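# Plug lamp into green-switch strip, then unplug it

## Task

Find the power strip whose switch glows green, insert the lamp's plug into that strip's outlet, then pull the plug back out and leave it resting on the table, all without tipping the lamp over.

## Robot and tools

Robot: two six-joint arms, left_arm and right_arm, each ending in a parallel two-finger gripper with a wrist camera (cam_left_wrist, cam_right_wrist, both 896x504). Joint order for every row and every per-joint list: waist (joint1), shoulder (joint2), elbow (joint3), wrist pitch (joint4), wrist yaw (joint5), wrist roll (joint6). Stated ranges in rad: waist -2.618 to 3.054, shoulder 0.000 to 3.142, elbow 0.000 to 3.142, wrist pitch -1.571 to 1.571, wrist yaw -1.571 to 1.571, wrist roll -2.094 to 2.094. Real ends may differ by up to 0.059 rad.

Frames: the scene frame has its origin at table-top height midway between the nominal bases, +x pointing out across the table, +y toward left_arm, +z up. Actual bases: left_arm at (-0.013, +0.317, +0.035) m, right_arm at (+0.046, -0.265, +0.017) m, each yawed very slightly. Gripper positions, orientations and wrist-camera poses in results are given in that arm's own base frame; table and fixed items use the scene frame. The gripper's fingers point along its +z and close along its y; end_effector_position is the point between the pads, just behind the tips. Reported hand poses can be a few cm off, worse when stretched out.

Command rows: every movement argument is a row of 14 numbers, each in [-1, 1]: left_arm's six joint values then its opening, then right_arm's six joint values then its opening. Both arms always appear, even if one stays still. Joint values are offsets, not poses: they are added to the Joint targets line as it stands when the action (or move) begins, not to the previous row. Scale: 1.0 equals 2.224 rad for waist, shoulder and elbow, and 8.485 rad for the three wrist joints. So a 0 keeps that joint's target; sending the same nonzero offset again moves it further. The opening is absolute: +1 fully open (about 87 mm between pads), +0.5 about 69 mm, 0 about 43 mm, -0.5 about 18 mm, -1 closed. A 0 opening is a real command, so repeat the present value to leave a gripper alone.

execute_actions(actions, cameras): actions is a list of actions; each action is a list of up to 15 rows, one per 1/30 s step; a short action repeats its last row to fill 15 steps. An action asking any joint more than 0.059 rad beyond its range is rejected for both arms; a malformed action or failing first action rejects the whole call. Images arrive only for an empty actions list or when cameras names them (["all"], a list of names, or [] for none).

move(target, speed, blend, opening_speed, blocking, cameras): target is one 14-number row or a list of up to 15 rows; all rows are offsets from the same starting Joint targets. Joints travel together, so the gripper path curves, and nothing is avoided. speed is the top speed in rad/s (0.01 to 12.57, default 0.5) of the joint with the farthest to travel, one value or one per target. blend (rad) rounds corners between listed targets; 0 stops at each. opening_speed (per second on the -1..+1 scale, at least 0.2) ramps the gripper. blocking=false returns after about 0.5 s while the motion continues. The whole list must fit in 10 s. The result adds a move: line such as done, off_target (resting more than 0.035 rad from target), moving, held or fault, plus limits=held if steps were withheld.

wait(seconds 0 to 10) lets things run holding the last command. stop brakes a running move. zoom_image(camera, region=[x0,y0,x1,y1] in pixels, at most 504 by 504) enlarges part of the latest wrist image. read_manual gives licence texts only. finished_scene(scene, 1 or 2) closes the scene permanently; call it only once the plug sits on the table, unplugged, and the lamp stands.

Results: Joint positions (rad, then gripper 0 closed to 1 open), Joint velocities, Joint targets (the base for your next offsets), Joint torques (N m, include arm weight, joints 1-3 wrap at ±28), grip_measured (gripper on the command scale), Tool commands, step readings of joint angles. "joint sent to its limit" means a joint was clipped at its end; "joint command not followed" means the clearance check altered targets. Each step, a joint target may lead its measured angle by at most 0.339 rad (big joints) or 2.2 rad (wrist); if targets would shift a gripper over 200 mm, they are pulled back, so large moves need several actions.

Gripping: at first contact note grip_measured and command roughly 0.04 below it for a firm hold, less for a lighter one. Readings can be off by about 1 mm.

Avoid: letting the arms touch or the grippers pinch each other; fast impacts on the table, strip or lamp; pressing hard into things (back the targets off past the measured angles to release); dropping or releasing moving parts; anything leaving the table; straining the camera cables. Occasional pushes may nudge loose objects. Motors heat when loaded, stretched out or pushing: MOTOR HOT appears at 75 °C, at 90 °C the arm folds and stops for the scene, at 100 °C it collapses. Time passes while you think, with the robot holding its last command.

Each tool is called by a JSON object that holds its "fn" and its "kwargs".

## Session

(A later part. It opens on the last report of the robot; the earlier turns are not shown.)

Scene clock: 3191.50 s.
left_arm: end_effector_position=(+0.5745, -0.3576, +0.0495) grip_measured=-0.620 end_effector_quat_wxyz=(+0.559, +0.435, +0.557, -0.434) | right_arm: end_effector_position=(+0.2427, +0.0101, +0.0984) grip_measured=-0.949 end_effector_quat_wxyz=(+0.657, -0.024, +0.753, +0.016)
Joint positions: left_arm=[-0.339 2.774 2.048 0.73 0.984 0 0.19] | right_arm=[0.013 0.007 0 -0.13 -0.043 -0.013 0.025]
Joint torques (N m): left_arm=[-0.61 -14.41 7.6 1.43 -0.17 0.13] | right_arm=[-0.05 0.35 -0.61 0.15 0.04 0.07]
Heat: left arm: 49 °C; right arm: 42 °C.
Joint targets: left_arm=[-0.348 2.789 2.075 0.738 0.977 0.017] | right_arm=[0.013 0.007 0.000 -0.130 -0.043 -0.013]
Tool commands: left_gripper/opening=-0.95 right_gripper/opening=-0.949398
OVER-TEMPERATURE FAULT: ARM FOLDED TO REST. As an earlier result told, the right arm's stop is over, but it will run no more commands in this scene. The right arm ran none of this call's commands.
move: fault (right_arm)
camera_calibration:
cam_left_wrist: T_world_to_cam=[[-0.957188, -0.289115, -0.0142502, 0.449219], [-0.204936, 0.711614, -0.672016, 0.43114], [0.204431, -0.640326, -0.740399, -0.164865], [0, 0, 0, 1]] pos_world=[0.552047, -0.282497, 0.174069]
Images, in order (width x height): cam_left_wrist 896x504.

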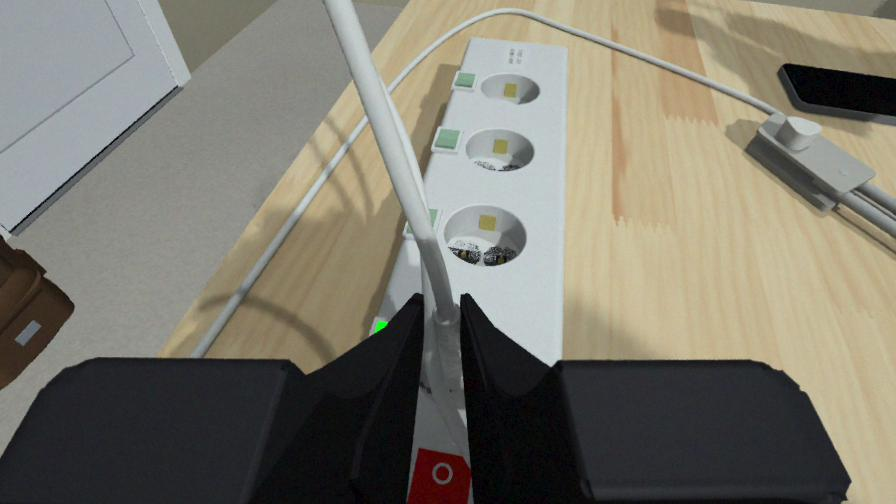

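{"fn": "move", "kwargs": {"target": [0,-0.095,-0.005,-0.0225,0,0,-0.95,0,0,0,0,0,0,-0.95], "speed": 0.3, "cameras": ["all"]}}

{"fn": "zoom_image", "kwargs": {"camera": "cam_left_wrist", "region": [350, 200, 550, 400]}}

Scene clock: 3200.77 s.
left_arm: end_effector_position=(+0.5686, -0.3576, +0.0979) grip_measured=-0.728 end_effector_quat_wxyz=(+0.527, +0.425, +0.587, -0.444) | right_arm: end_effector_position=(+0.2427, +0.0101, +0.0984) grip_measured=-0.949 end_effector_quat_wxyz=(+0.657, -0.024, +0.753, +0.016)
Joint positions: left_arm=[-0.343 2.639 2.051 0.497 0.982 0.003 0.136] | right_arm=[0.013 0.007 0 -0.13 -0.043 -0.013 0.025]
Joint torques (N m): left_arm=[-0.24 -21.39 6.86 1.89 -0.08 0.22] | right_arm=[-0.08 0.31 -0.64 0.15 0.04 0.06]
Heat: left arm: 49 °C; right arm: 42 °C.
Joint targets: left_arm=[-0.348 2.578 2.064 0.546 0.977 0.017] | right_arm=[0.013 0.007 0.000 -0.130 -0.043 -0.013]
Tool commands: left_gripper/opening=-0.95 right_gripper/opening=-0.949398
OVER-TEMPERATURE FAULT: ARM FOLDED TO REST. As an earlier result told, the right arm's stop is over, but it will run no more commands in this scene. The right arm ran none of this call's commands.
move: fault (right_arm), off_target (left_arm); left_arm: the shoulder is farthest, 0.061 rad from its target
camera_calibration:
cam_left_wrist: T_world_to_cam=[[-0.955711, -0.288561, 0.0578705, 0.43661], [-0.259379, 0.732933, -0.628914, 0.496812], [0.139065, -0.61607, -0.775319, -0.0785576], [0, 0, 0, 1]] pos_world=[0.55706, -0.286538, 0.226278]
cam_right_wrist: T_world_to_cam=[[0.0712026, -0.997359, 0.0143096, -0.00926888], [-0.853109, -0.0683255, -0.517239, 0.278015], [0.516851, 0.0246211, -0.855721, 0.101965], [0, 0, 0, 1]] pos_world=[0.185136, 0.00724063, 0.231187]

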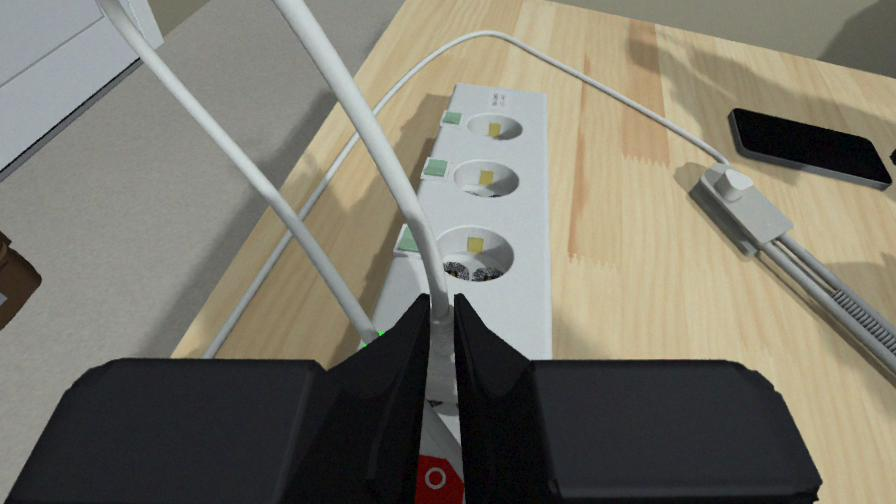

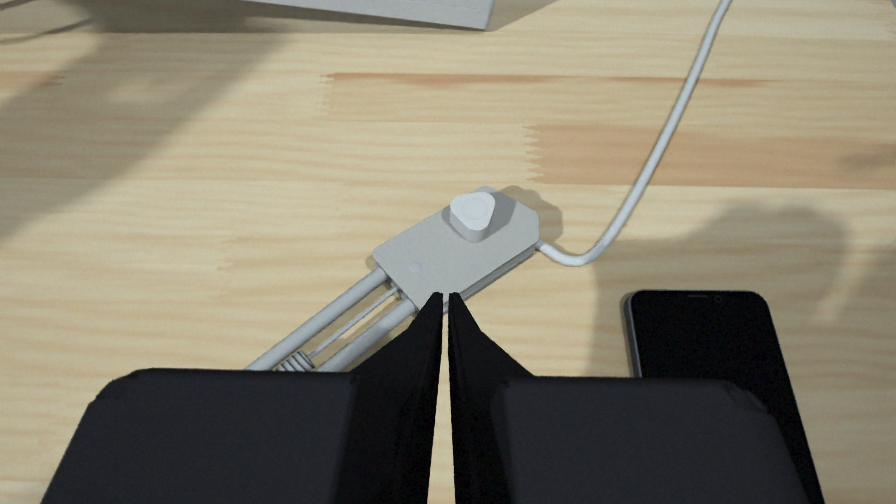

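Scaled by 2.520.

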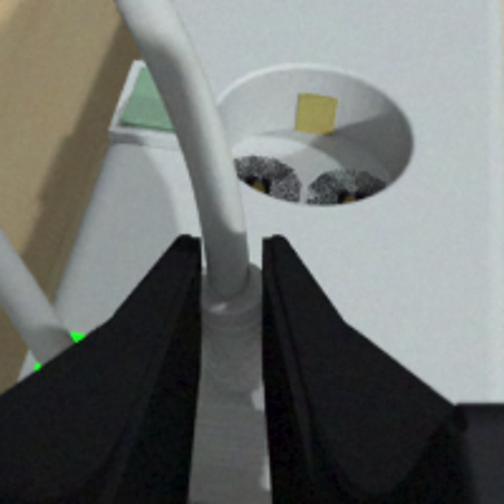

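{"fn": "move", "kwargs": {"target": [[0,0.055,0.005,0.018,0,0,-0.95,0,0,0,0,0,0,-0.95],[0,0.055,0.005,0.018,0,0.05,-0.95,0,0,0,0,0,0,-0.95],[0,0.05,0.005,0.018,0,-0.05,-0.95,0,0,0,0,0,0,-0.95],[0,0.045,0.005,0.017,0,0.05,-0.95,0,0,0,0,0,0,-0.95],[0,0.04,0.005,0.016,0,-0.05,-0.95,0,0,0,0,0,0,-0.95]], "speed": 0.8, "blend": 0.05, "cameras": ["cam_left_wrist"]}}

{"fn": "zoom_image", "kwargs": {"camera": "cam_left_wrist", "region": [300, 200, 600, 500]}}

Scene clock: 3228.97 s.
left_arm: end_effector_position=(+0.5579, -0.3640, +0.0759) grip_measured=-0.727 end_effector_quat_wxyz=(+0.453, +0.312, +0.641, -0.536) | right_arm: end_effector_position=(+0.2427, +0.0101, +0.0984) grip_measured=-0.949 end_effector_quat_wxyz=(+0.657, -0.024, +0.753, +0.016)
Joint positions: left_arm=[-0.344 2.716 2.051 0.636 0.978 -0.394 0.136] | right_arm=[0.013 0.007 0 -0.13 -0.043 -0.013 0.025]
Joint torques (N m): left_arm=[-0.18 -20.27 7.42 1.86 -0.1 -0.05] | right_arm=[-0.01 0.29 -0.62 0.15 0.06 0.07]
Motor temperatures (°C): left_arm=[23 60 39 33 23 22 22] | right_arm=[22 40 29 23 24 24 25]
Heat: left arm: 60 °C; right arm: 40 °C.
Joint targets: left_arm=[-0.347 2.667 2.075 0.682 0.977 -0.407] | right_arm=[0.013 0.007 0.000 -0.130 -0.043 -0.013]
Tool commands: left_gripper/opening=-0.95 right_gripper/opening=-0.949398
OVER-TEMPERATURE FAULT: ARM FOLDED TO REST. As an earlier result told, the right arm's stop is over, but it will run no more commands in this scene. The right arm ran none of this call's commands.
move: fault (right_arm), off_target (left_arm); left_arm: the shoulder is farthest, 0.049 rad from its target
camera_calibration:
cam_left_wrist: T_world_to_cam=[[-0.877117, -0.276079, 0.392997, 0.361068], [-0.470926, 0.655064, -0.590864, 0.571655], [-0.094313, -0.703329, -0.70458, -0.00495972], [0, 0, 0, 1]] pos_world=[0.585438, -0.278275, 0.192377]
Images, in order (width x height): cam_left_wrist 896x504.

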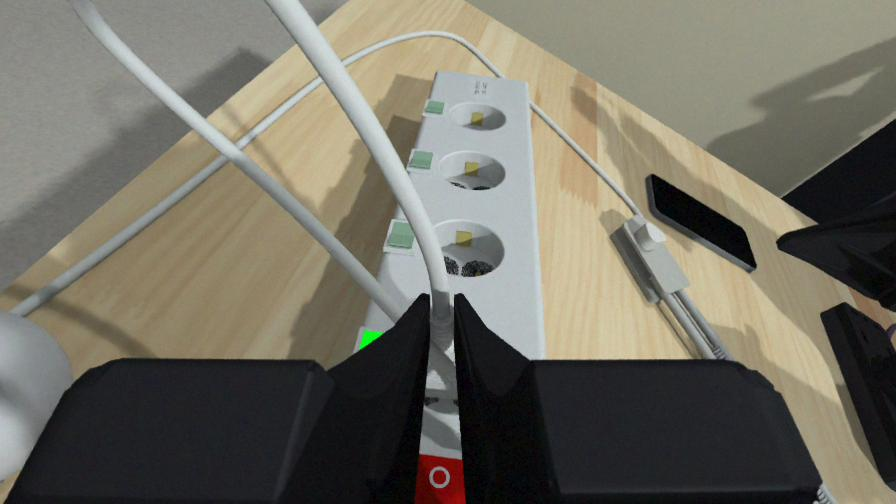

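Scaled by 1.680.

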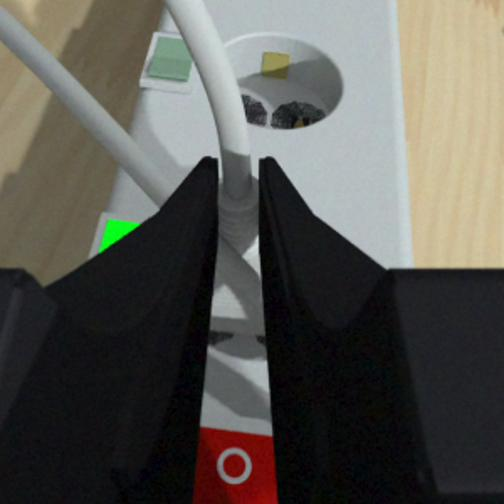

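{"fn": "move", "kwargs": {"target": [0.003,0.072,0.0157,0.0646,-0.0044,0.0055,-0.95,0,0,0,0,0,0,-0.95], "speed": 0.4, "cameras": ["all"]}}

{"fn": "zoom_image", "kwargs": {"camera": "cam_left_wrist", "region": [300, 200, 600, 500]}}

Scene clock: 3320.87 s.
left_arm: end_effector_position=(+0.5624, -0.3651, +0.0888) grip_measured=-0.727 end_effector_quat_wxyz=(+0.589, +0.379, +0.505, -0.505) | right_arm: end_effector_position=(+0.2427, +0.0101, +0.0984) grip_measured=-0.949 end_effector_quat_wxyz=(+0.657, -0.024, +0.753, +0.016)
Joint positions: left_arm=[-0.344 2.834 2.068 1.139 0.976 -0.379 0.136] | right_arm=[0.013 0.007 0 -0.13 -0.043 -0.013 0.025]
Joint torques (N m): left_arm=[0.35 -16.38 8.38 2.07 -0.61 0.25] | right_arm=[0.02 0.32 -0.55 0.14 0.05 0.07]
Motor temperatures (°C): left_arm=[23 87 41 37 23 22 23] | right_arm=[22 36 28 22 23 24 25]
Heat: left arm: 87 °C; right arm: 36 °C. Fold the left arm in close to its base, or ease its load, before you think long.
Joint targets: left_arm=[-0.341 2.827 2.110 1.230 0.940 -0.360] | right_arm=[0.013 0.007 0.000 -0.130 -0.043 -0.013]
Tool commands: left_gripper/opening=-0.95 right_gripper/opening=-0.949398
OVER-TEMPERATURE FAULT: ARM FOLDED TO REST. As an earlier result told, the right arm's stop is over, but it will run no more commands in this scene. The right arm ran none of this call's commands.
MOTOR HOT: the shoulder of the left arm reports 87 °C; the controller's stop level is 90 °C. To cool a motor, set the load down, stop pushing, or move to a pose that needs little force.
move: fault (right_arm), off_target (left_arm); left_arm: the wrist pitch is farthest, 0.092 rad from its target
camera_calibration:
cam_left_wrist: T_world_to_cam=[[-0.966571, -0.248855, 0.0617413, 0.449208], [-0.195756, 0.560728, -0.804527, 0.411898], [0.16559, -0.789719, -0.590698, -0.184016], [0, 0, 0, 1]] pos_world=[0.545294, -0.264496, 0.19495]
cam_right_wrist: T_world_to_cam=[[0.0712026, -0.997359, 0.0143096, -0.00926888], [-0.853109, -0.0683255, -0.517239, 0.278015], [0.516851, 0.0246211, -0.855721, 0.101965], [0, 0, 0, 1]] pos_world=[0.185136, 0.00724063, 0.231187]

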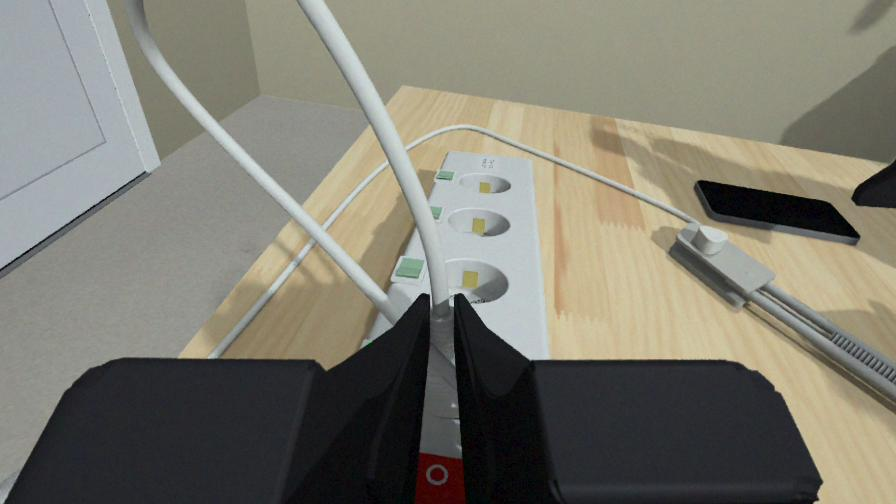

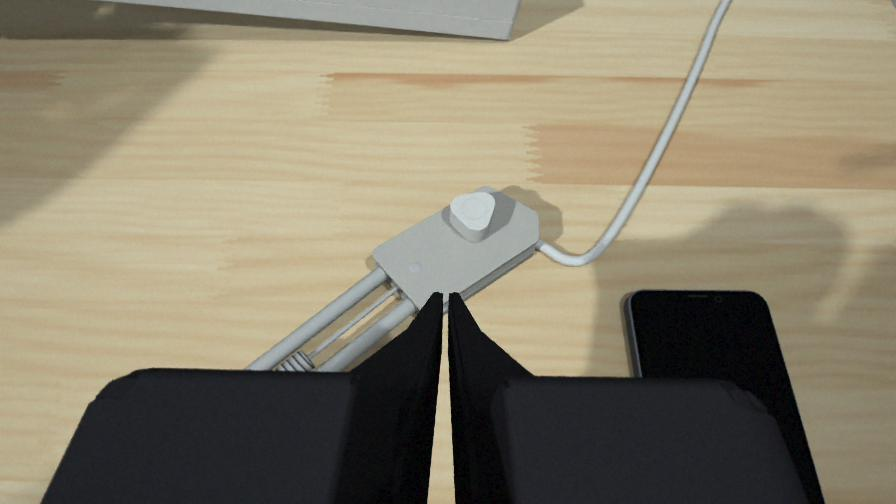

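Scaled by 1.680.

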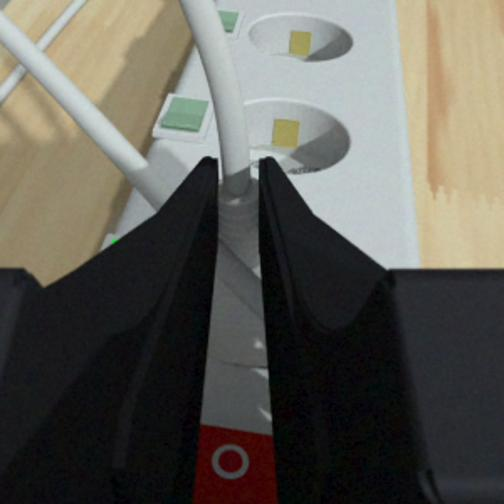

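{"fn": "move", "kwargs": {"target": [0,0.1,0,-0.02,0,0.02,-0.95,0,0,0,0,0,0,-0.95], "speed": 0.5}}

Scene clock: 3324.63 s.
left_arm: end_effector_position=(+0.5712, -0.3642, +0.0420) grip_measured=-0.727 end_effector_quat_wxyz=(+0.628, +0.404, +0.482, -0.459) | right_arm: end_effector_position=(+0.2427, +0.0101, +0.0984) grip_measured=-0.949 end_effector_quat_wxyz=(+0.657, -0.024, +0.753, +0.016)
Joint positions: left_arm=[-0.347 2.966 2.135 1.2 0.949 -0.239 0.136] | right_arm=[0.013 0.007 0 -0.13 -0.043 -0.013 0.025]
Joint torques (N m): left_arm=[0.64 -7.64 3.29 -0.13 -0.38 0.53] | right_arm=[-0.03 0.31 -0.64 0.15 0.06 0.06]
Motor temperatures (°C): left_arm=[23 84 41 37 23 22 23] | right_arm=[22 36 28 22 23 24 25]
Heat: left arm: 84 °C; right arm: 36 °C. Fold the left arm in close to its base, or ease its load, before you think long.
Joint targets: left_arm=[-0.341 3.049 2.110 1.061 0.939 -0.191] | right_arm=[0.013 0.007 0.000 -0.130 -0.043 -0.013]
Tool commands: left_gripper/opening=-0.95 right_gripper/opening=-0.949398
OVER-TEMPERATURE FAULT: ARM FOLDED TO REST. As an earlier result told, the right arm's stop is over, but it will run no more commands in this scene. The right arm ran none of this call's commands.
MOTOR HOT: still on. The shoulder of the left arm reports 84 °C.
move: fault (right_arm), off_target (left_arm); left_arm: the wrist pitch is farthest, 0.140 rad from its target

Rest with less load and cool.

{"fn": "move", "kwargs": {"target": [0,0.04,0,0.01,0,0,-0.95,0,0,0,0,0,0,-0.95], "speed": 0.5}}

{"fn": "wait", "kwargs": {"seconds": 10}}

{"fn": "wait", "kwargs": {"seconds": 10, "cameras": ["cam_left_wrist"]}}

Scene clock: 3328.40 s.
left_arm: end_effector_position=(+0.5716, -0.3628, +0.0395) grip_measured=-0.727 end_effector_quat_wxyz=(+0.652, +0.396, +0.463, -0.453) | right_arm: end_effector_position=(+0.2427, +0.0101, +0.0984) grip_measured=-0.949 end_effector_quat_wxyz=(+0.657, -0.024, +0.753, +0.016)
Joint positions: left_arm=[-0.348 3.013 2.161 1.293 0.919 -0.258 0.136] | right_arm=[0.013 0.007 0 -0.13 -0.043 -0.013 0.025]
Joint torques (N m): left_arm=[0.65 -3.7 1.13 -0.24 -0.1 0.74] | right_arm=[0.01 0.31 -0.61 0.14 0.04 0.06]
Motor temperatures (°C): left_arm=[23 79 40 35 23 23 23] | right_arm=[22 36 28 22 23 24 25]
Heat: left arm: 79 °C; right arm: 36 °C. Fold the left arm in close to its base, or ease its load, before you think long.
Joint targets: left_arm=[-0.341 3.139 2.110 1.146 0.940 -0.191] | right_arm=[0.013 0.007 0.000 -0.130 -0.043 -0.013]
Tool commands: left_gripper/opening=-0.95 right_gripper/opening=-0.949398
OVER-TEMPERATURE FAULT: ARM FOLDED TO REST. As an earlier result told, the right arm's stop is over, but it will run no more commands in this scene. The right arm ran none of this call's commands.
MOTOR HOT: still on. The shoulder of the left arm reports 79 °C.
move: fault (right_arm), off_target (left_arm); left_arm: the wrist pitch is farthest, 0.147 rad from its target

Scene clock: 3338.40 s.
left_arm: end_effector_position=(+0.5717, -0.3628, +0.0396) grip_measured=-0.727 end_effector_quat_wxyz=(+0.652, +0.395, +0.463, -0.453) | right_arm: end_effector_position=(+0.2427, +0.0101, +0.0984) grip_measured=-0.949 end_effector_quat_wxyz=(+0.657, -0.024, +0.753, +0.016)
Joint positions: left_arm=[-0.348 3.013 2.161 1.293 0.918 -0.259 0.136] | right_arm=[0.013 0.007 0 -0.13 -0.043 -0.013 0.025]
Joint torques (N m): left_arm=[0.58 -3.6 1.16 -0.25 -0.11 0.69] | right_arm=[-0.03 0.29 -0.58 0.15 0.06 0.09]
Motor temperatures (°C): left_arm=[23 69 39 33 23 23 23] | right_arm=[22 36 28 22 23 24 25]
Heat: left arm: 69 °C; right arm: 36 °C.
Joint targets: left_arm=[-0.341 3.139 2.110 1.146 0.939 -0.191] | right_arm=[0.013 0.007 0.000 -0.130 -0.043 -0.013]
Tool commands: left_gripper/opening=-0.95 right_gripper/opening=-0.949398
OVER-TEMPERATURE FAULT: ARM FOLDED TO REST. As an earlier result told, the right arm's stop is over, but it will run no more commands in this scene.
MOTOR HOT: cleared for the motors of the left arm.
wait: 10.00 s; at rest by 0.17 s

Scene clock: 3348.40 s.
left_arm: end_effector_position=(+0.5717, -0.3628, +0.0396) grip_measured=-0.727 end_effector_quat_wxyz=(+0.652, +0.395, +0.463, -0.453) | right_arm: end_effector_position=(+0.2427, +0.0101, +0.0984) grip_measured=-0.949 end_effector_quat_wxyz=(+0.657, -0.024, +0.753, +0.016)
Joint positions: left_arm=[-0.348 3.013 2.161 1.293 0.918 -0.259 0.136] | right_arm=[0.013 0.007 0 -0.13 -0.043 -0.013 0.025]
Joint torques (N m): left_arm=[0.54 -3.59 1.14 -0.22 -0.1 0.74] | right_arm=[-0.02 0.28 -0.55 0.15 0.05 0.08]
Motor temperatures (°C): left_arm=[23 61 37 31 23 23 23] | right_arm=[22 36 28 22 23 24 25]
Heat: left arm: 61 °C; right arm: 36 °C.
Joint targets: left_arm=[-0.341 3.139 2.110 1.146 0.939 -0.191] | right_arm=[0.013 0.007 0.000 -0.130 -0.043 -0.013]
Tool commands: left_gripper/opening=-0.95 right_gripper/opening=-0.949398
OVER-TEMPERATURE FAULT: ARM FOLDED TO REST. As an earlier result told, the right arm's stop is over, but it will run no more commands in this scene.
wait: 10.00 s; at rest by 0.17 s
camera_calibration:
cam_left_wrist: T_world_to_cam=[[-0.941805, -0.322229, -0.0957694, 0.427311], [-0.0978861, 0.535426, -0.838891, 0.309014], [0.321592, -0.780697, -0.535808, -0.300898], [0, 0, 0, 1]] pos_world=[0.529458, -0.262672, 0.138929]
Images, in order (width x height): cam_left_wrist 896x504.

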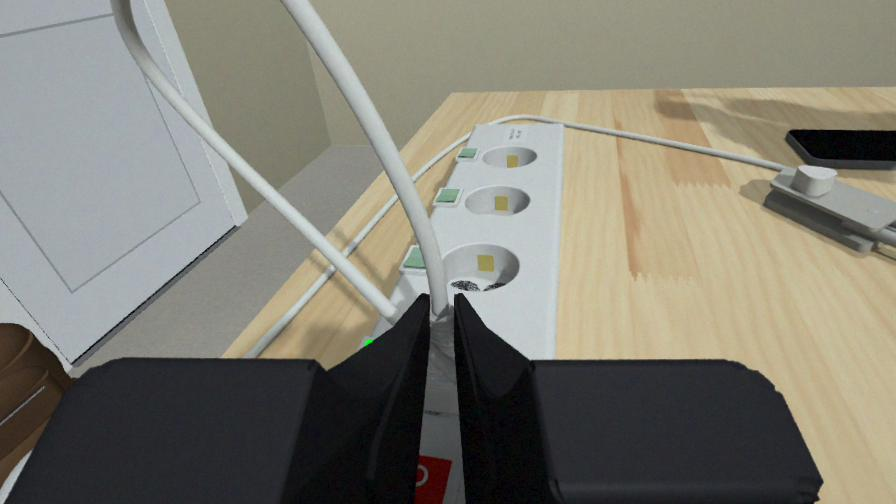

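{"fn": "move", "kwargs": {"target": [0,-0.01,0,0.05,0,-0.02,-0.95,0,0,0,0,0,0,-0.95], "speed": 0.5, "cameras": ["cam_left_wrist"]}}

Scene clock: 3358.23 s.
left_arm: end_effector_position=(+0.5576, -0.3601, +0.0486) grip_measured=-0.727 end_effector_quat_wxyz=(+0.663, +0.385, +0.435, -0.471) | right_arm: end_effector_position=(+0.2427, +0.0101, +0.0984) grip_measured=-0.949 end_effector_quat_wxyz=(+0.657, -0.024, +0.753, +0.016)
Joint positions: left_arm=[-0.349 3.025 2.133 1.454 0.915 -0.356 0.136] | right_arm=[0.013 0.007 0 -0.13 -0.043 -0.013 0.025]
Joint torques (N m): left_arm=[0.5 -6.79 3.06 2.1 -0.05 -0.01] | right_arm=[-0.02 0.27 -0.54 0.15 0.05 0.06]
Motor temperatures (°C): left_arm=[23 56 37 31 23 23 23] | right_arm=[22 35 28 22 23 24 25]
Heat: left arm: 56 °C; right arm: 35 °C.
Joint targets: left_arm=[-0.341 3.116 2.110 1.570 0.940 -0.360] | right_arm=[0.013 0.007 0.000 -0.130 -0.043 -0.013]
Tool commands: left_gripper/opening=-0.95 right_gripper/opening=-0.949398
OVER-TEMPERATURE FAULT: ARM FOLDED TO REST. As an earlier result told, the right arm's stop is over, but it will run no more commands in this scene. The right arm ran none of this call's commands.
move: fault (right_arm), off_target (left_arm); left_arm: the wrist pitch is farthest, 0.117 rad from its target
camera_calibration:
cam_left_wrist: T_world_to_cam=[[-0.947741, -0.304001, -0.0967989, 0.425661], [-0.0651338, 0.481382, -0.874088, 0.277823], [0.312321, -0.822104, -0.476026, -0.30208], [0, 0, 0, 1]] pos_world=[0.515858, -0.252679, 0.140247]
Images, in order (width x height): cam_left_wrist 896x504.

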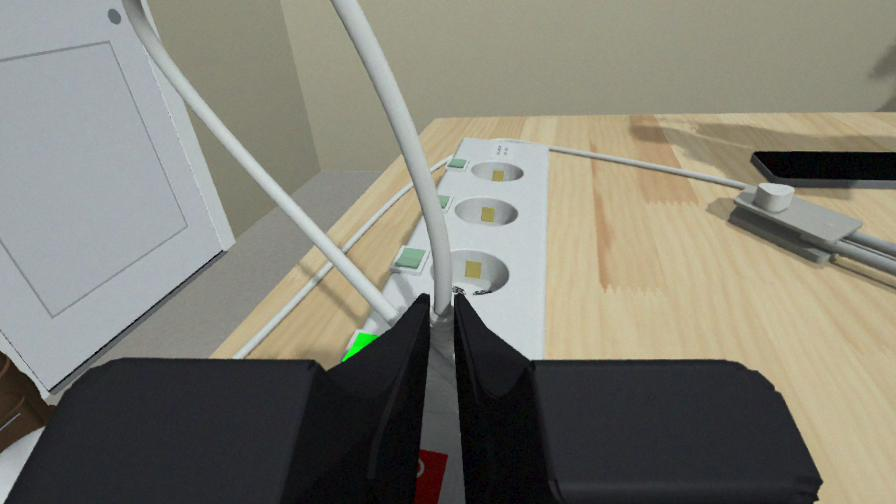

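{"fn": "move", "kwargs": {"target": [0,0.01,0.07,0,0,-0.01,-0.95,0,0,0,0,0,0,-0.95], "speed": 0.5, "cameras": ["cam_left_wrist"]}}

Scene clock: 3363.33 s.
left_arm: end_effector_position=(+0.5514, -0.3659, +0.0539) grip_measured=-0.727 end_effector_quat_wxyz=(+0.643, +0.397, +0.423, -0.501) | right_arm: end_effector_position=(+0.2427, +0.0101, +0.0984) grip_measured=-0.949 end_effector_quat_wxyz=(+0.657, -0.024, +0.753, +0.016)
Joint positions: left_arm=[-0.349 3.07 2.242 1.451 0.975 -0.443 0.136] | right_arm=[0.013 0.007 0 -0.13 -0.043 -0.013 0.025]
Joint torques (N m): left_arm=[0.79 -9.31 6.69 2.01 -0.74 -0.04] | right_arm=[0.03 0.29 -0.62 0.14 0.04 0.08]
Heat: left arm: 54 °C; right arm: 35 °C.
Joint targets: left_arm=[-0.341 3.139 2.266 1.570 0.940 -0.445] | right_arm=[0.013 0.007 0.000 -0.130 -0.043 -0.013]
Tool commands: left_gripper/opening=-0.95 right_gripper/opening=-0.949398
OVER-TEMPERATURE FAULT: ARM FOLDED TO REST. As an earlier result told, the right arm's stop is over, but it will run no more commands in this scene. The right arm ran none of this call's commands.
move: fault (right_arm), off_target (left_arm); left_arm: the wrist pitch is farthest, 0.119 rad from its target
camera_calibration:
cam_left_wrist: T_world_to_cam=[[-0.969841, -0.228873, -0.0838154, 0.45757], [-0.0379289, 0.481404, -0.875678, 0.270006], [0.240768, -0.84609, -0.475566, -0.27174], [0, 0, 0, 1]] pos_world=[0.519437, -0.255172, 0.145559]
Images, in order (width x height): cam_left_wrist 896x504.

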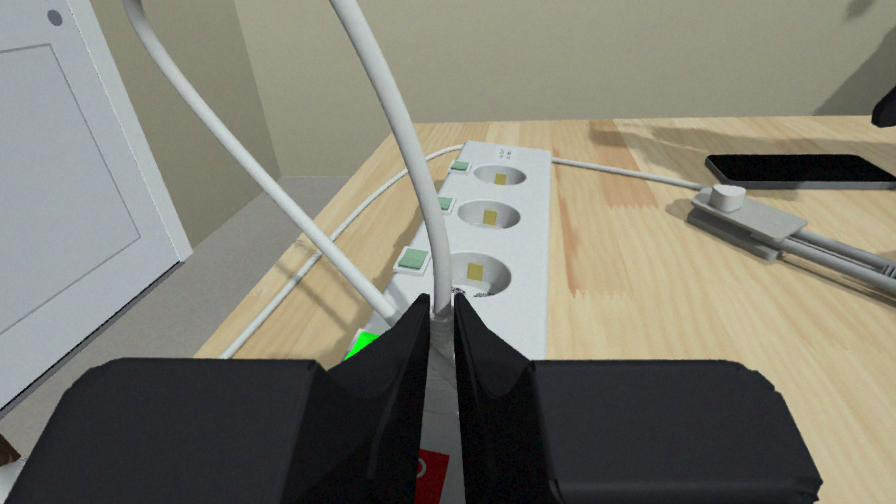

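{"fn": "move", "kwargs": {"target": [[0,-0.12,0,0,0,0,-0.95,0,0,0,0,0,0,-0.95]], "speed": 1.5, "cameras": ["all"]}}

Scene clock: 3368.10 s.
left_arm: end_effector_position=(+0.5520, -0.3674, +0.1447) grip_measured=-0.727 end_effector_quat_wxyz=(+0.674, +0.419, +0.367, -0.486) | right_arm: end_effector_position=(+0.2427, +0.0101, +0.0984) grip_measured=-0.949 end_effector_quat_wxyz=(+0.657, -0.024, +0.753, +0.016)
Joint positions: left_arm=[-0.349 2.92 2.242 1.441 0.989 -0.448 0.136] | right_arm=[0.013 0.007 0 -0.13 -0.043 -0.013 0.025]
Joint torques (N m): left_arm=[0.8 -20.46 7.09 1.96 -0.93 0.03] | right_arm=[-0.14 0.29 -0.64 0.14 0.07 0.08]
Heat: left arm: 54 °C; right arm: 35 °C.
Joint targets: left_arm=[-0.341 2.871 2.266 1.570 0.940 -0.445] | right_arm=[0.013 0.007 0.000 -0.130 -0.043 -0.013]
Tool commands: left_gripper/opening=-0.95 right_gripper/opening=-0.949398
OVER-TEMPERATURE FAULT: ARM FOLDED TO REST. As an earlier result told, the right arm's stop is over, but it will run no more commands in this scene. The right arm ran none of this call's commands.
move: fault (right_arm), off_target (left_arm); left_arm: the wrist pitch is farthest, 0.129 rad from its target
camera_calibration:
cam_left_wrist: T_world_to_cam=[[-0.953924, -0.223263, -0.200454, 0.475502], [0.0831054, 0.445339, -0.891497, 0.272405], [0.288309, -0.867079, -0.406266, -0.273995], [0, 0, 0, 1]] pos_world=[0.50995, -0.252726, 0.22685]
cam_right_wrist: T_world_to_cam=[[0.0712026, -0.997359, 0.0143096, -0.00926888], [-0.853109, -0.0683255, -0.517239, 0.278015], [0.516851, 0.0246211, -0.855721, 0.101965], [0, 0, 0, 1]] pos_world=[0.185136, 0.00724063, 0.231187]

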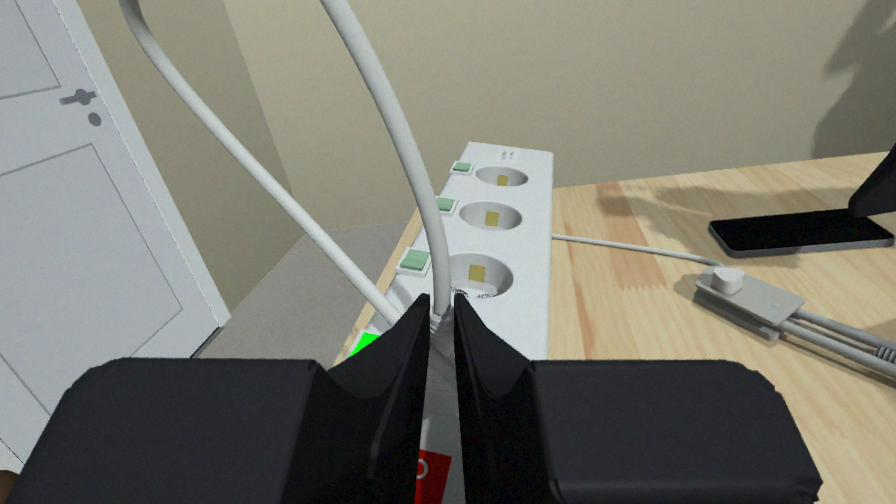

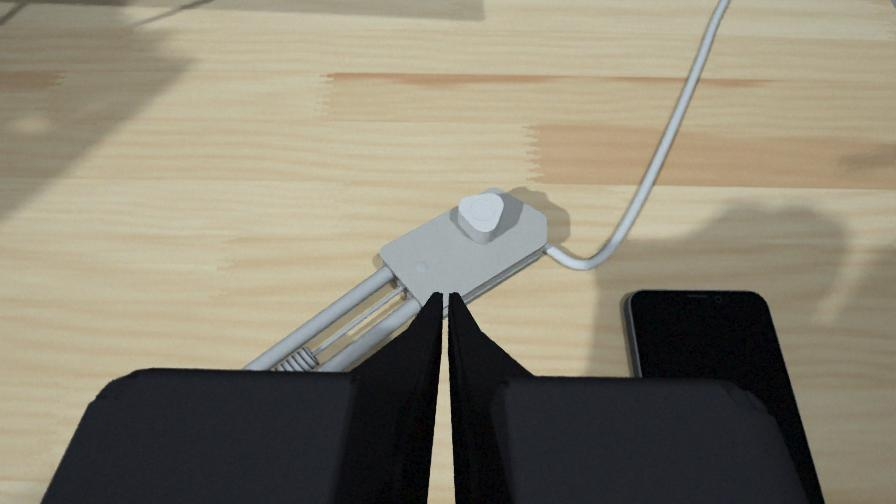

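{"fn": "move", "kwargs": {"target": [[0,0.06,-0.03,-0.045,0,0.01,-0.95,0,0,0,0,0,0,-0.95]], "speed": 0.7}}

{"fn": "execute_actions", "kwargs": {"actions": [[[0,0,0,0.06,0,-0.015,-0.95,0,0,0,0,0,0,-0.95]],[[0,0,0,-0.055,0,0.015,-0.95,0,0,0,0,0,0,-0.95]],[[0,0,0,0.06,0,-0.015,-0.95,0,0,0,0,0,0,-0.95]],[[0,0,0,-0.055,0,0.015,-0.95,0,0,0,0,0,0,-0.95]],[[0,-0.02,0,0.06,0,-0.015,-0.95,0,0,0,0,0,0,-0.95]]], "cameras": ["cam_left_wrist"]}}

Scene clock: 3382.87 s.
left_arm: end_effector_position=(+0.5662, -0.3689, +0.0472) grip_measured=-0.727 end_effector_quat_wxyz=(+0.602, +0.378, +0.490, -0.504) | right_arm: end_effector_position=(+0.2427, +0.0101, +0.0984) grip_measured=-0.949 end_effector_quat_wxyz=(+0.657, -0.024, +0.753, +0.016)
Joint positions: left_arm=[-0.349 3.002 2.202 1.221 0.962 -0.392 0.136] | right_arm=[0.013 0.007 0 -0.13 -0.043 -0.013 0.025]
Joint torques (N m): left_arm=[0.68 -15.53 4.89 0.87 -0.47 0.35] | right_arm=[-0.06 0.25 -0.61 0.15 0.06 0.07]
Motor temperatures (°C): left_arm=[23 61 38 34 23 23 23] | right_arm=[22 35 28 21 23 24 25]
Heat: left arm: 61 °C; right arm: 35 °C.
Joint targets: left_arm=[-0.341 3.005 2.199 1.188 0.940 -0.361] | right_arm=[0.013 0.007 0.000 -0.130 -0.043 -0.013]
Tool commands: left_gripper/opening=-0.95 right_gripper/opening=-0.949398
OVER-TEMPERATURE FAULT: ARM FOLDED TO REST. As an earlier result told, the right arm's stop is over, but it will run no more commands in this scene. The right arm ran none of this call's commands.
move: fault (right_arm)

action 0: row 1 of 1 would take left_arm's wrist pitch more than 0.059 radians past the upper end of its range (1.571 radians), so nothing of the call was run. Give that joint a number nearer 0 in that row, or first move the joint away from that end.

{"fn": "execute_actions", "kwargs": {"actions": [[[0,0,0,0.045,0,-0.015,-0.95,0,0,0,0,0,0,-0.95]],[[0,0,0,-0.055,0,0.015,-0.95,0,0,0,0,0,0,-0.95]],[[0,0,0,0.055,0,-0.015,-0.95,0,0,0,0,0,0,-0.95]],[[0,0,0,-0.055,0,0.015,-0.95,0,0,0,0,0,0,-0.95]],[[0,-0.02,0,0.055,0,-0.015,-0.95,0,0,0,0,0,0,-0.95]]], "cameras": ["all"]}}

{"fn": "zoom_image", "kwargs": {"camera": "cam_left_wrist", "region": [300, 200, 600, 500]}}

Scene clock: 3391.70 s.
left_arm: end_effector_position=(+0.5508, -0.3666, +0.0756) grip_measured=-0.727 end_effector_quat_wxyz=(+0.631, +0.388, +0.432, -0.514) | right_arm: end_effector_position=(+0.2427, +0.0101, +0.0984) grip_measured=-0.949 end_effector_quat_wxyz=(+0.657, -0.024, +0.753, +0.016)
Joint positions: left_arm=[-0.349 3.001 2.193 1.426 0.975 -0.484 0.136] | right_arm=[0.013 0.007 0 -0.13 -0.043 -0.013 0.025]
Joint torques (N m): left_arm=[0.69 -19.47 5.53 2.22 -0.72 -0.03] | right_arm=[-0.01 0.32 -0.58 0.13 0.05 0.06]
Motor temperatures (°C): left_arm=[23 63 37 34 23 23 23] | right_arm=[22 34 28 21 23 24 25]
Heat: left arm: 63 °C; right arm: 34 °C.
Joint targets: left_arm=[-0.341 2.961 2.199 1.570 0.940 -0.488] | right_arm=[0.013 0.007 0.000 -0.130 -0.043 -0.013]
Tool commands: left_gripper/opening=-0.95 right_gripper/opening=-0.949398
OVER-TEMPERATURE FAULT: ARM FOLDED TO REST. As an earlier result told, the right arm's stop is over, but it will run no more commands in this scene. The right arm ran none of this call's commands.
Step readings (joint positions of left_arm | right_arm):
0: [-0.349 3.002 2.202 1.221 0.962 -0.392] | [0.013 0.007 0.000 -0.130 -0.043 -0.013]
1: [-0.349 3.002 2.202 1.248 0.961 -0.406] | [0.013 0.007 0.000 -0.130 -0.043 -0.013]
2: [-0.349 3.006 2.199 1.298 0.961 -0.424] | [0.013 0.007 0.000 -0.130 -0.043 -0.013]
4: [-0.349 3.010 2.196 1.360 0.964 -0.445] | [0.013 0.007 0.000 -0.130 -0.043 -0.013]
8: [-0.349 3.012 2.194 1.414 0.968 -0.469] | [0.013 0.007 0.000 -0.130 -0.043 -0.013]
15: [-0.349 3.012 2.194 1.425 0.973 -0.481] | [0.013 0.007 0.000 -0.130 -0.043 -0.013]
16: [-0.349 3.012 2.194 1.398 0.974 -0.470] | [0.013 0.007 0.000 -0.130 -0.043 -0.013]
17: [-0.349 3.012 2.194 1.333 0.970 -0.451] | [0.013 0.007 0.000 -0.130 -0.043 -0.013]
19: [-0.349 3.012 2.194 1.267 0.957 -0.430] | [0.013 0.007 0.000 -0.130 -0.043 -0.013]
23: [-0.349 3.005 2.201 1.219 0.953 -0.407] | [0.013 0.007 0.000 -0.130 -0.043 -0.013]
30: [-0.349 3.003 2.203 1.206 0.953 -0.396] | [0.013 0.007 0.000 -0.130 -0.043 -0.013]
31: [-0.349 3.003 2.203 1.238 0.953 -0.409] | [0.013 0.007 0.000 -0.130 -0.043 -0.013]
32: [-0.349 3.007 2.200 1.291 0.954 -0.427] | [0.013 0.007 0.000 -0.130 -0.043 -0.013]
34: [-0.349 3.012 2.195 1.355 0.959 -0.447] | [0.013 0.007 0.000 -0.130 -0.043 -0.013]
38: [-0.349 3.014 2.194 1.412 0.967 -0.469] | [0.013 0.007 0.000 -0.130 -0.043 -0.013]
45: [-0.349 3.014 2.194 1.425 0.973 -0.481] | [0.013 0.007 0.000 -0.130 -0.043 -0.013]
46: [-0.349 3.014 2.194 1.398 0.973 -0.470] | [0.013 0.007 0.000 -0.130 -0.043 -0.013]
47: [-0.349 3.014 2.194 1.333 0.969 -0.451] | [0.013 0.007 0.000 -0.130 -0.043 -0.013]
49: [-0.349 3.014 2.194 1.271 0.957 -0.430] | [0.013 0.007 0.000 -0.130 -0.043 -0.013]
53: [-0.349 3.005 2.201 1.221 0.954 -0.406] | [0.013 0.007 0.000 -0.130 -0.043 -0.013]
60: [-0.349 3.003 2.203 1.206 0.954 -0.395] | [0.013 0.007 0.000 -0.130 -0.043 -0.013]
61: [-0.349 3.001 2.203 1.233 0.953 -0.406] | [0.013 0.007 0.000 -0.130 -0.043 -0.013]
62: [-0.349 3.001 2.198 1.282 0.955 -0.424] | [0.013 0.007 0.000 -0.130 -0.043 -0.013]
64: [-0.349 3.001 2.193 1.346 0.961 -0.445] | [0.013 0.007 0.000 -0.130 -0.043 -0.013]
68: [-0.349 3.001 2.193 1.414 0.966 -0.468] | [0.013 0.007 0.000 -0.130 -0.043 -0.013]
75: [-0.349 3.001 2.193 1.425 0.973 -0.481] | [0.013 0.007 0.000 -0.130 -0.043 -0.013]
camera_calibration:
cam_left_wrist: T_world_to_cam=[[-0.975348, -0.216606, -0.0421726, 0.463001], [-0.0682794, 0.477953, -0.875727, 0.304728], [0.209845, -0.851259, -0.48096, -0.246336], [0, 0, 0, 1]] pos_world=[0.524086, -0.255052, 0.167906]
cam_right_wrist: T_world_to_cam=[[0.0712026, -0.997359, 0.0143096, -0.00926888], [-0.853109, -0.0683255, -0.517239, 0.278015], [0.516851, 0.0246211, -0.855721, 0.101965], [0, 0, 0, 1]] pos_world=[0.185136, 0.00724063, 0.231187]

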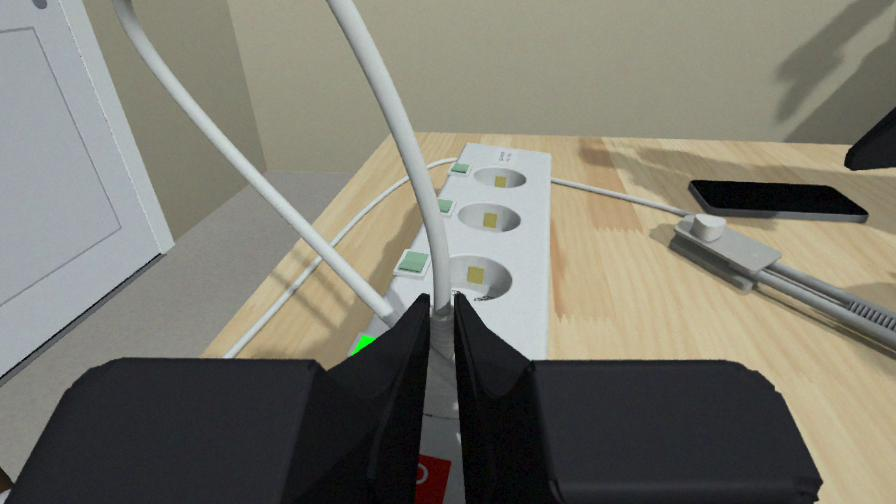

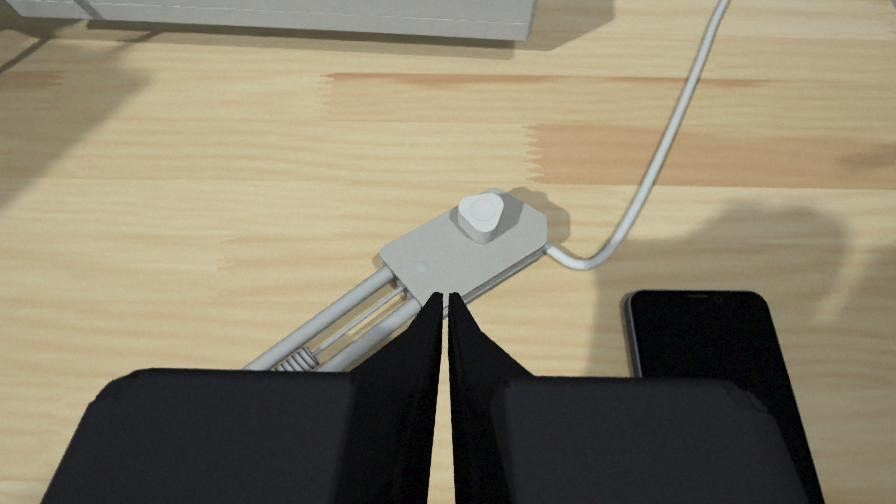

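Scaled by 1.680.

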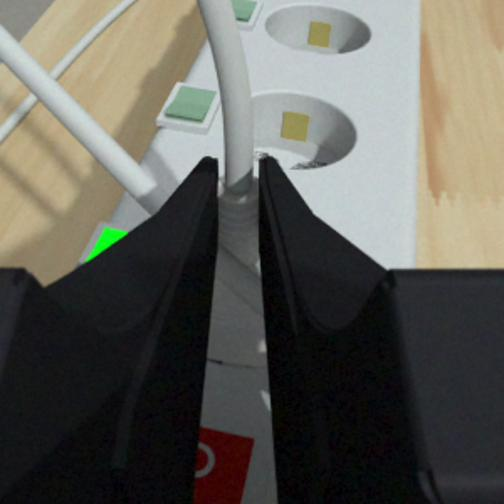

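{"fn": "move", "kwargs": {"target": [0,0.04,0,-0.02,0,0.01,-0.95,0,0,0,0,0,0,-0.95], "speed": 0.7}}

{"fn": "execute_actions", "kwargs": {"actions": [[[0,-0.14,0.05,0.02,0,-0.03,-0.95,0,0,0,0,0,0,-0.95]]]}}

{"fn": "move", "kwargs": {"target": [0,0.13,-0.05,-0.02,0,0.03,-0.95,0,0,0,0,0,0,-0.95], "speed": 0.8, "cameras": ["cam_left_wrist"]}}

Scene clock: 3399.20 s.
left_arm: end_effector_position=(+0.5550, -0.3660, +0.0474) grip_measured=-0.727 end_effector_quat_wxyz=(+0.623, +0.380, +0.457, -0.509) | right_arm: end_effector_position=(+0.2427, +0.0101, +0.0984) grip_measured=-0.949 end_effector_quat_wxyz=(+0.657, -0.024, +0.753, +0.016)
Joint positions: left_arm=[-0.349 3.038 2.193 1.383 0.96 -0.447 0.136] | right_arm=[0.013 0.007 0 -0.13 -0.043 -0.013 0.025]
Joint torques (N m): left_arm=[0.58 -14.39 5.42 1.14 -0.55 0.46] | right_arm=[-0.08 0.28 -0.57 0.14 0.05 0.08]
Motor temperatures (°C): left_arm=[23 69 37 36 23 23 23] | right_arm=[22 34 27 21 23 24 25]
Heat: left arm: 69 °C; right arm: 34 °C.
Joint targets: left_arm=[-0.341 3.050 2.199 1.400 0.940 -0.403] | right_arm=[0.013 0.007 0.000 -0.130 -0.043 -0.013]
Tool commands: left_gripper/opening=-0.95 right_gripper/opening=-0.949398
OVER-TEMPERATURE FAULT: ARM FOLDED TO REST. As an earlier result told, the right arm's stop is over, but it will run no more commands in this scene. The right arm ran none of this call's commands.
move: fault (right_arm), off_target (left_arm); left_arm: the wrist roll is farthest, 0.044 rad from its target

Scene clock: 3400.13 s.
left_arm: end_effector_position=(+0.5277, -0.3593, +0.2912) grip_measured=-0.727 end_effector_quat_wxyz=(+0.694, +0.398, +0.300, -0.519) | right_arm: end_effector_position=(+0.2427, +0.0101, +0.0984) grip_measured=-0.949 end_effector_quat_wxyz=(+0.657, -0.024, +0.753, +0.016)
Joint positions: left_arm=[-0.349 2.734 2.317 1.452 0.945 -0.657 0.136] | right_arm=[0.013 0.007 0 -0.13 -0.043 -0.013 0.025]
Joint torques (N m): left_arm=[0.7 -14.94 4.67 1.48 -0.54 0.04] | right_arm=[0.02 0.25 -0.58 0.13 0.04 0.07]
Motor temperatures (°C): left_arm=[23 69 37 36 23 23 23] | right_arm=[22 34 27 21 23 24 25]
Heat: left arm: 69 °C; right arm: 34 °C.
Joint targets: left_arm=[-0.341 2.738 2.310 1.570 0.940 -0.657] | right_arm=[0.013 0.007 0.000 -0.130 -0.043 -0.013]
Tool commands: left_gripper/opening=-0.95 right_gripper/opening=-0.949398
OVER-TEMPERATURE FAULT: ARM FOLDED TO REST. As an earlier result told, the right arm's stop is over, but it will run no more commands in this scene. The right arm ran none of this call's commands.
Step readings (joint positions of left_arm | right_arm):
0: [-0.349 3.038 2.193 1.383 0.960 -0.447] | [0.013 0.007 0.000 -0.130 -0.043 -0.013]
1: [-0.349 3.026 2.197 1.387 0.961 -0.465] | [0.013 0.007 0.000 -0.130 -0.043 -0.013]
2: [-0.349 3.016 2.200 1.385 0.967 -0.497] | [0.013 0.007 0.000 -0.130 -0.043 -0.013]
4: [-0.349 2.971 2.209 1.385 0.979 -0.543] | [0.013 0.007 0.000 -0.130 -0.043 -0.013]
8: [-0.349 2.833 2.267 1.422 0.971 -0.612] | [0.013 0.007 0.000 -0.130 -0.043 -0.013]
15: [-0.349 2.717 2.317 1.452 0.945 -0.647] | [0.013 0.007 0.000 -0.130 -0.043 -0.013]

Scene clock: 3401.30 s.
left_arm: end_effector_position=(+0.5654, -0.3603, +0.0633) grip_measured=-0.723 end_effector_quat_wxyz=(+0.645, +0.373, +0.448, -0.494) | right_arm: end_effector_position=(+0.2427, +0.0101, +0.0984) grip_measured=-0.949 end_effector_quat_wxyz=(+0.657, -0.024, +0.753, +0.016)
Joint positions: left_arm=[-0.34 3.022 2.203 1.382 0.929 -0.427 0.139] | right_arm=[0.013 0.007 0 -0.13 -0.043 -0.013 0.025]
Joint torques (N m): left_arm=[-0.03 -15.1 4.71 1.14 -0.19 0.25] | right_arm=[-0.02 0.27 -0.58 0.14 0.06 0.09]
Motor temperatures (°C): left_arm=[23 69 37 36 23 23 23] | right_arm=[22 34 27 21 23 24 25]
Heat: left arm: 69 °C; right arm: 34 °C.
Joint targets: left_arm=[-0.341 3.027 2.199 1.400 0.940 -0.403] | right_arm=[0.013 0.007 0.000 -0.130 -0.043 -0.013]
Tool commands: left_gripper/opening=-0.95 right_gripper/opening=-0.949398
OVER-TEMPERATURE FAULT: ARM FOLDED TO REST. As an earlier result told, the right arm's stop is over, but it will run no more commands in this scene. The right arm ran none of this call's commands.
move: fault (right_arm)
camera_calibration:
cam_left_wrist: T_world_to_cam=[[-0.959605, -0.2791, -0.035515, 0.446294], [-0.106312, 0.47657, -0.872685, 0.312784], [0.260492, -0.833657, -0.486991, -0.271855], [0, 0, 0, 1]] pos_world=[0.532335, -0.251137, 0.156421]
Images, in order (width x height): cam_left_wrist 896x504.

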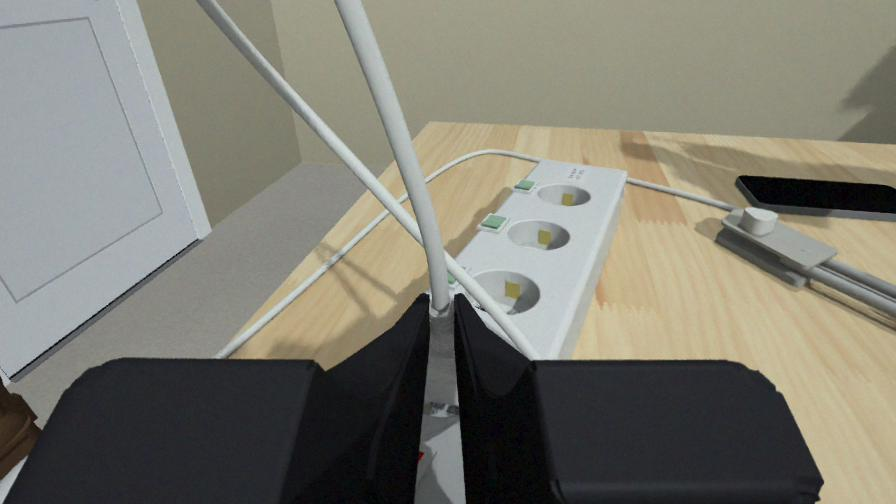

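{"fn": "move", "kwargs": {"target": [0,-0.06,0,-0.03,0,0.03,-0.95,0,0,0,0,0,0,-0.95], "speed": 0.5, "cameras": ["all"]}}

{"fn": "zoom_image", "kwargs": {"camera": "cam_left_wrist", "region": [300, 200, 600, 500]}}

Scene clock: 3407.57 s.
left_arm: end_effector_position=(+0.5852, -0.3639, +0.0711) grip_measured=-0.723 end_effector_quat_wxyz=(+0.650, +0.418, +0.462, -0.435) | right_arm: end_effector_position=(+0.2427, +0.0101, +0.0984) grip_measured=-0.949 end_effector_quat_wxyz=(+0.657, -0.024, +0.753, +0.016)
Joint positions: left_arm=[-0.342 2.945 2.203 1.134 0.947 -0.178 0.139] | right_arm=[0.013 0.007 0 -0.13 -0.043 -0.013 0.025]
Joint torques (N m): left_arm=[0.14 -20.82 5.14 1.26 -0.32 0.37] | right_arm=[0.01 0.28 -0.62 0.14 0.05 0.07]
Motor temperatures (°C): left_arm=[23 68 37 35 23 23 23] | right_arm=[22 34 27 21 23 24 25]
Heat: left arm: 68 °C; right arm: 34 °C.
Joint targets: left_arm=[-0.341 2.894 2.199 1.146 0.939 -0.148] | right_arm=[0.013 0.007 0.000 -0.130 -0.043 -0.013]
Tool commands: left_gripper/opening=-0.95 right_gripper/opening=-0.949398
OVER-TEMPERATURE FAULT: ARM FOLDED TO REST. As an earlier result told, the right arm's stop is over, but it will run no more commands in this scene. The right arm ran none of this call's commands.
move: fault (right_arm), off_target (left_arm); left_arm: the shoulder is farthest, 0.051 rad from its target
camera_calibration:
cam_left_wrist: T_world_to_cam=[[-0.937835, -0.316384, -0.14271, 0.445796], [-0.0695031, 0.574038, -0.815874, 0.333203], [0.34005, -0.755237, -0.560342, -0.28903], [0, 0, 0, 1]] pos_world=[0.539527, -0.268515, 0.173515]
cam_right_wrist: T_world_to_cam=[[0.0712026, -0.997359, 0.0143096, -0.00926888], [-0.853109, -0.0683255, -0.517239, 0.278015], [0.516851, 0.0246211, -0.855721, 0.101965], [0, 0, 0, 1]] pos_world=[0.185136, 0.00724063, 0.231187]

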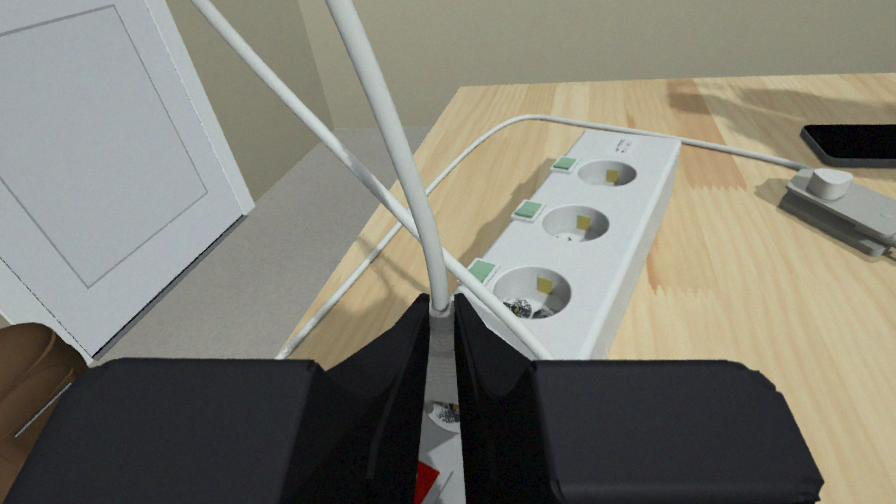

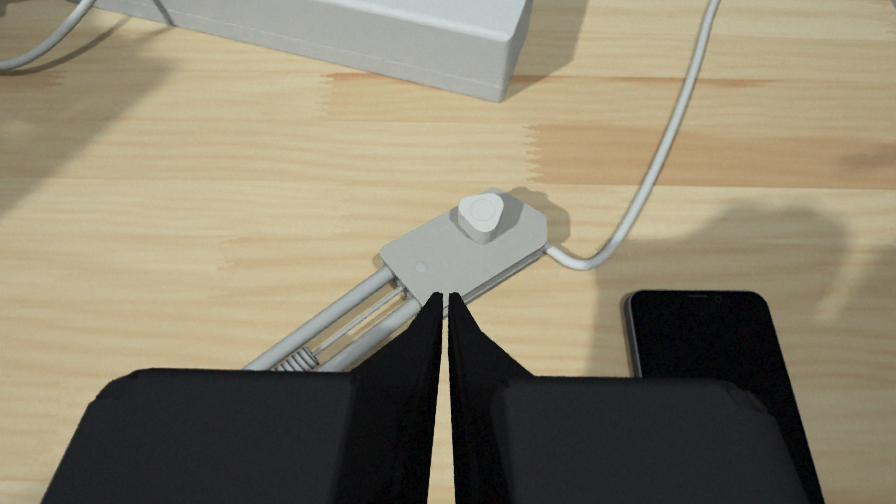

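Scaled by 1.680.

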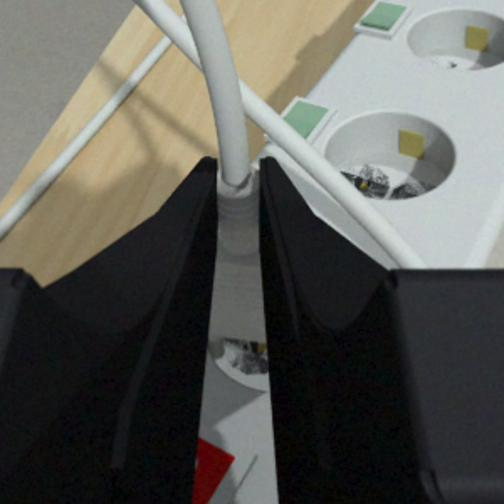

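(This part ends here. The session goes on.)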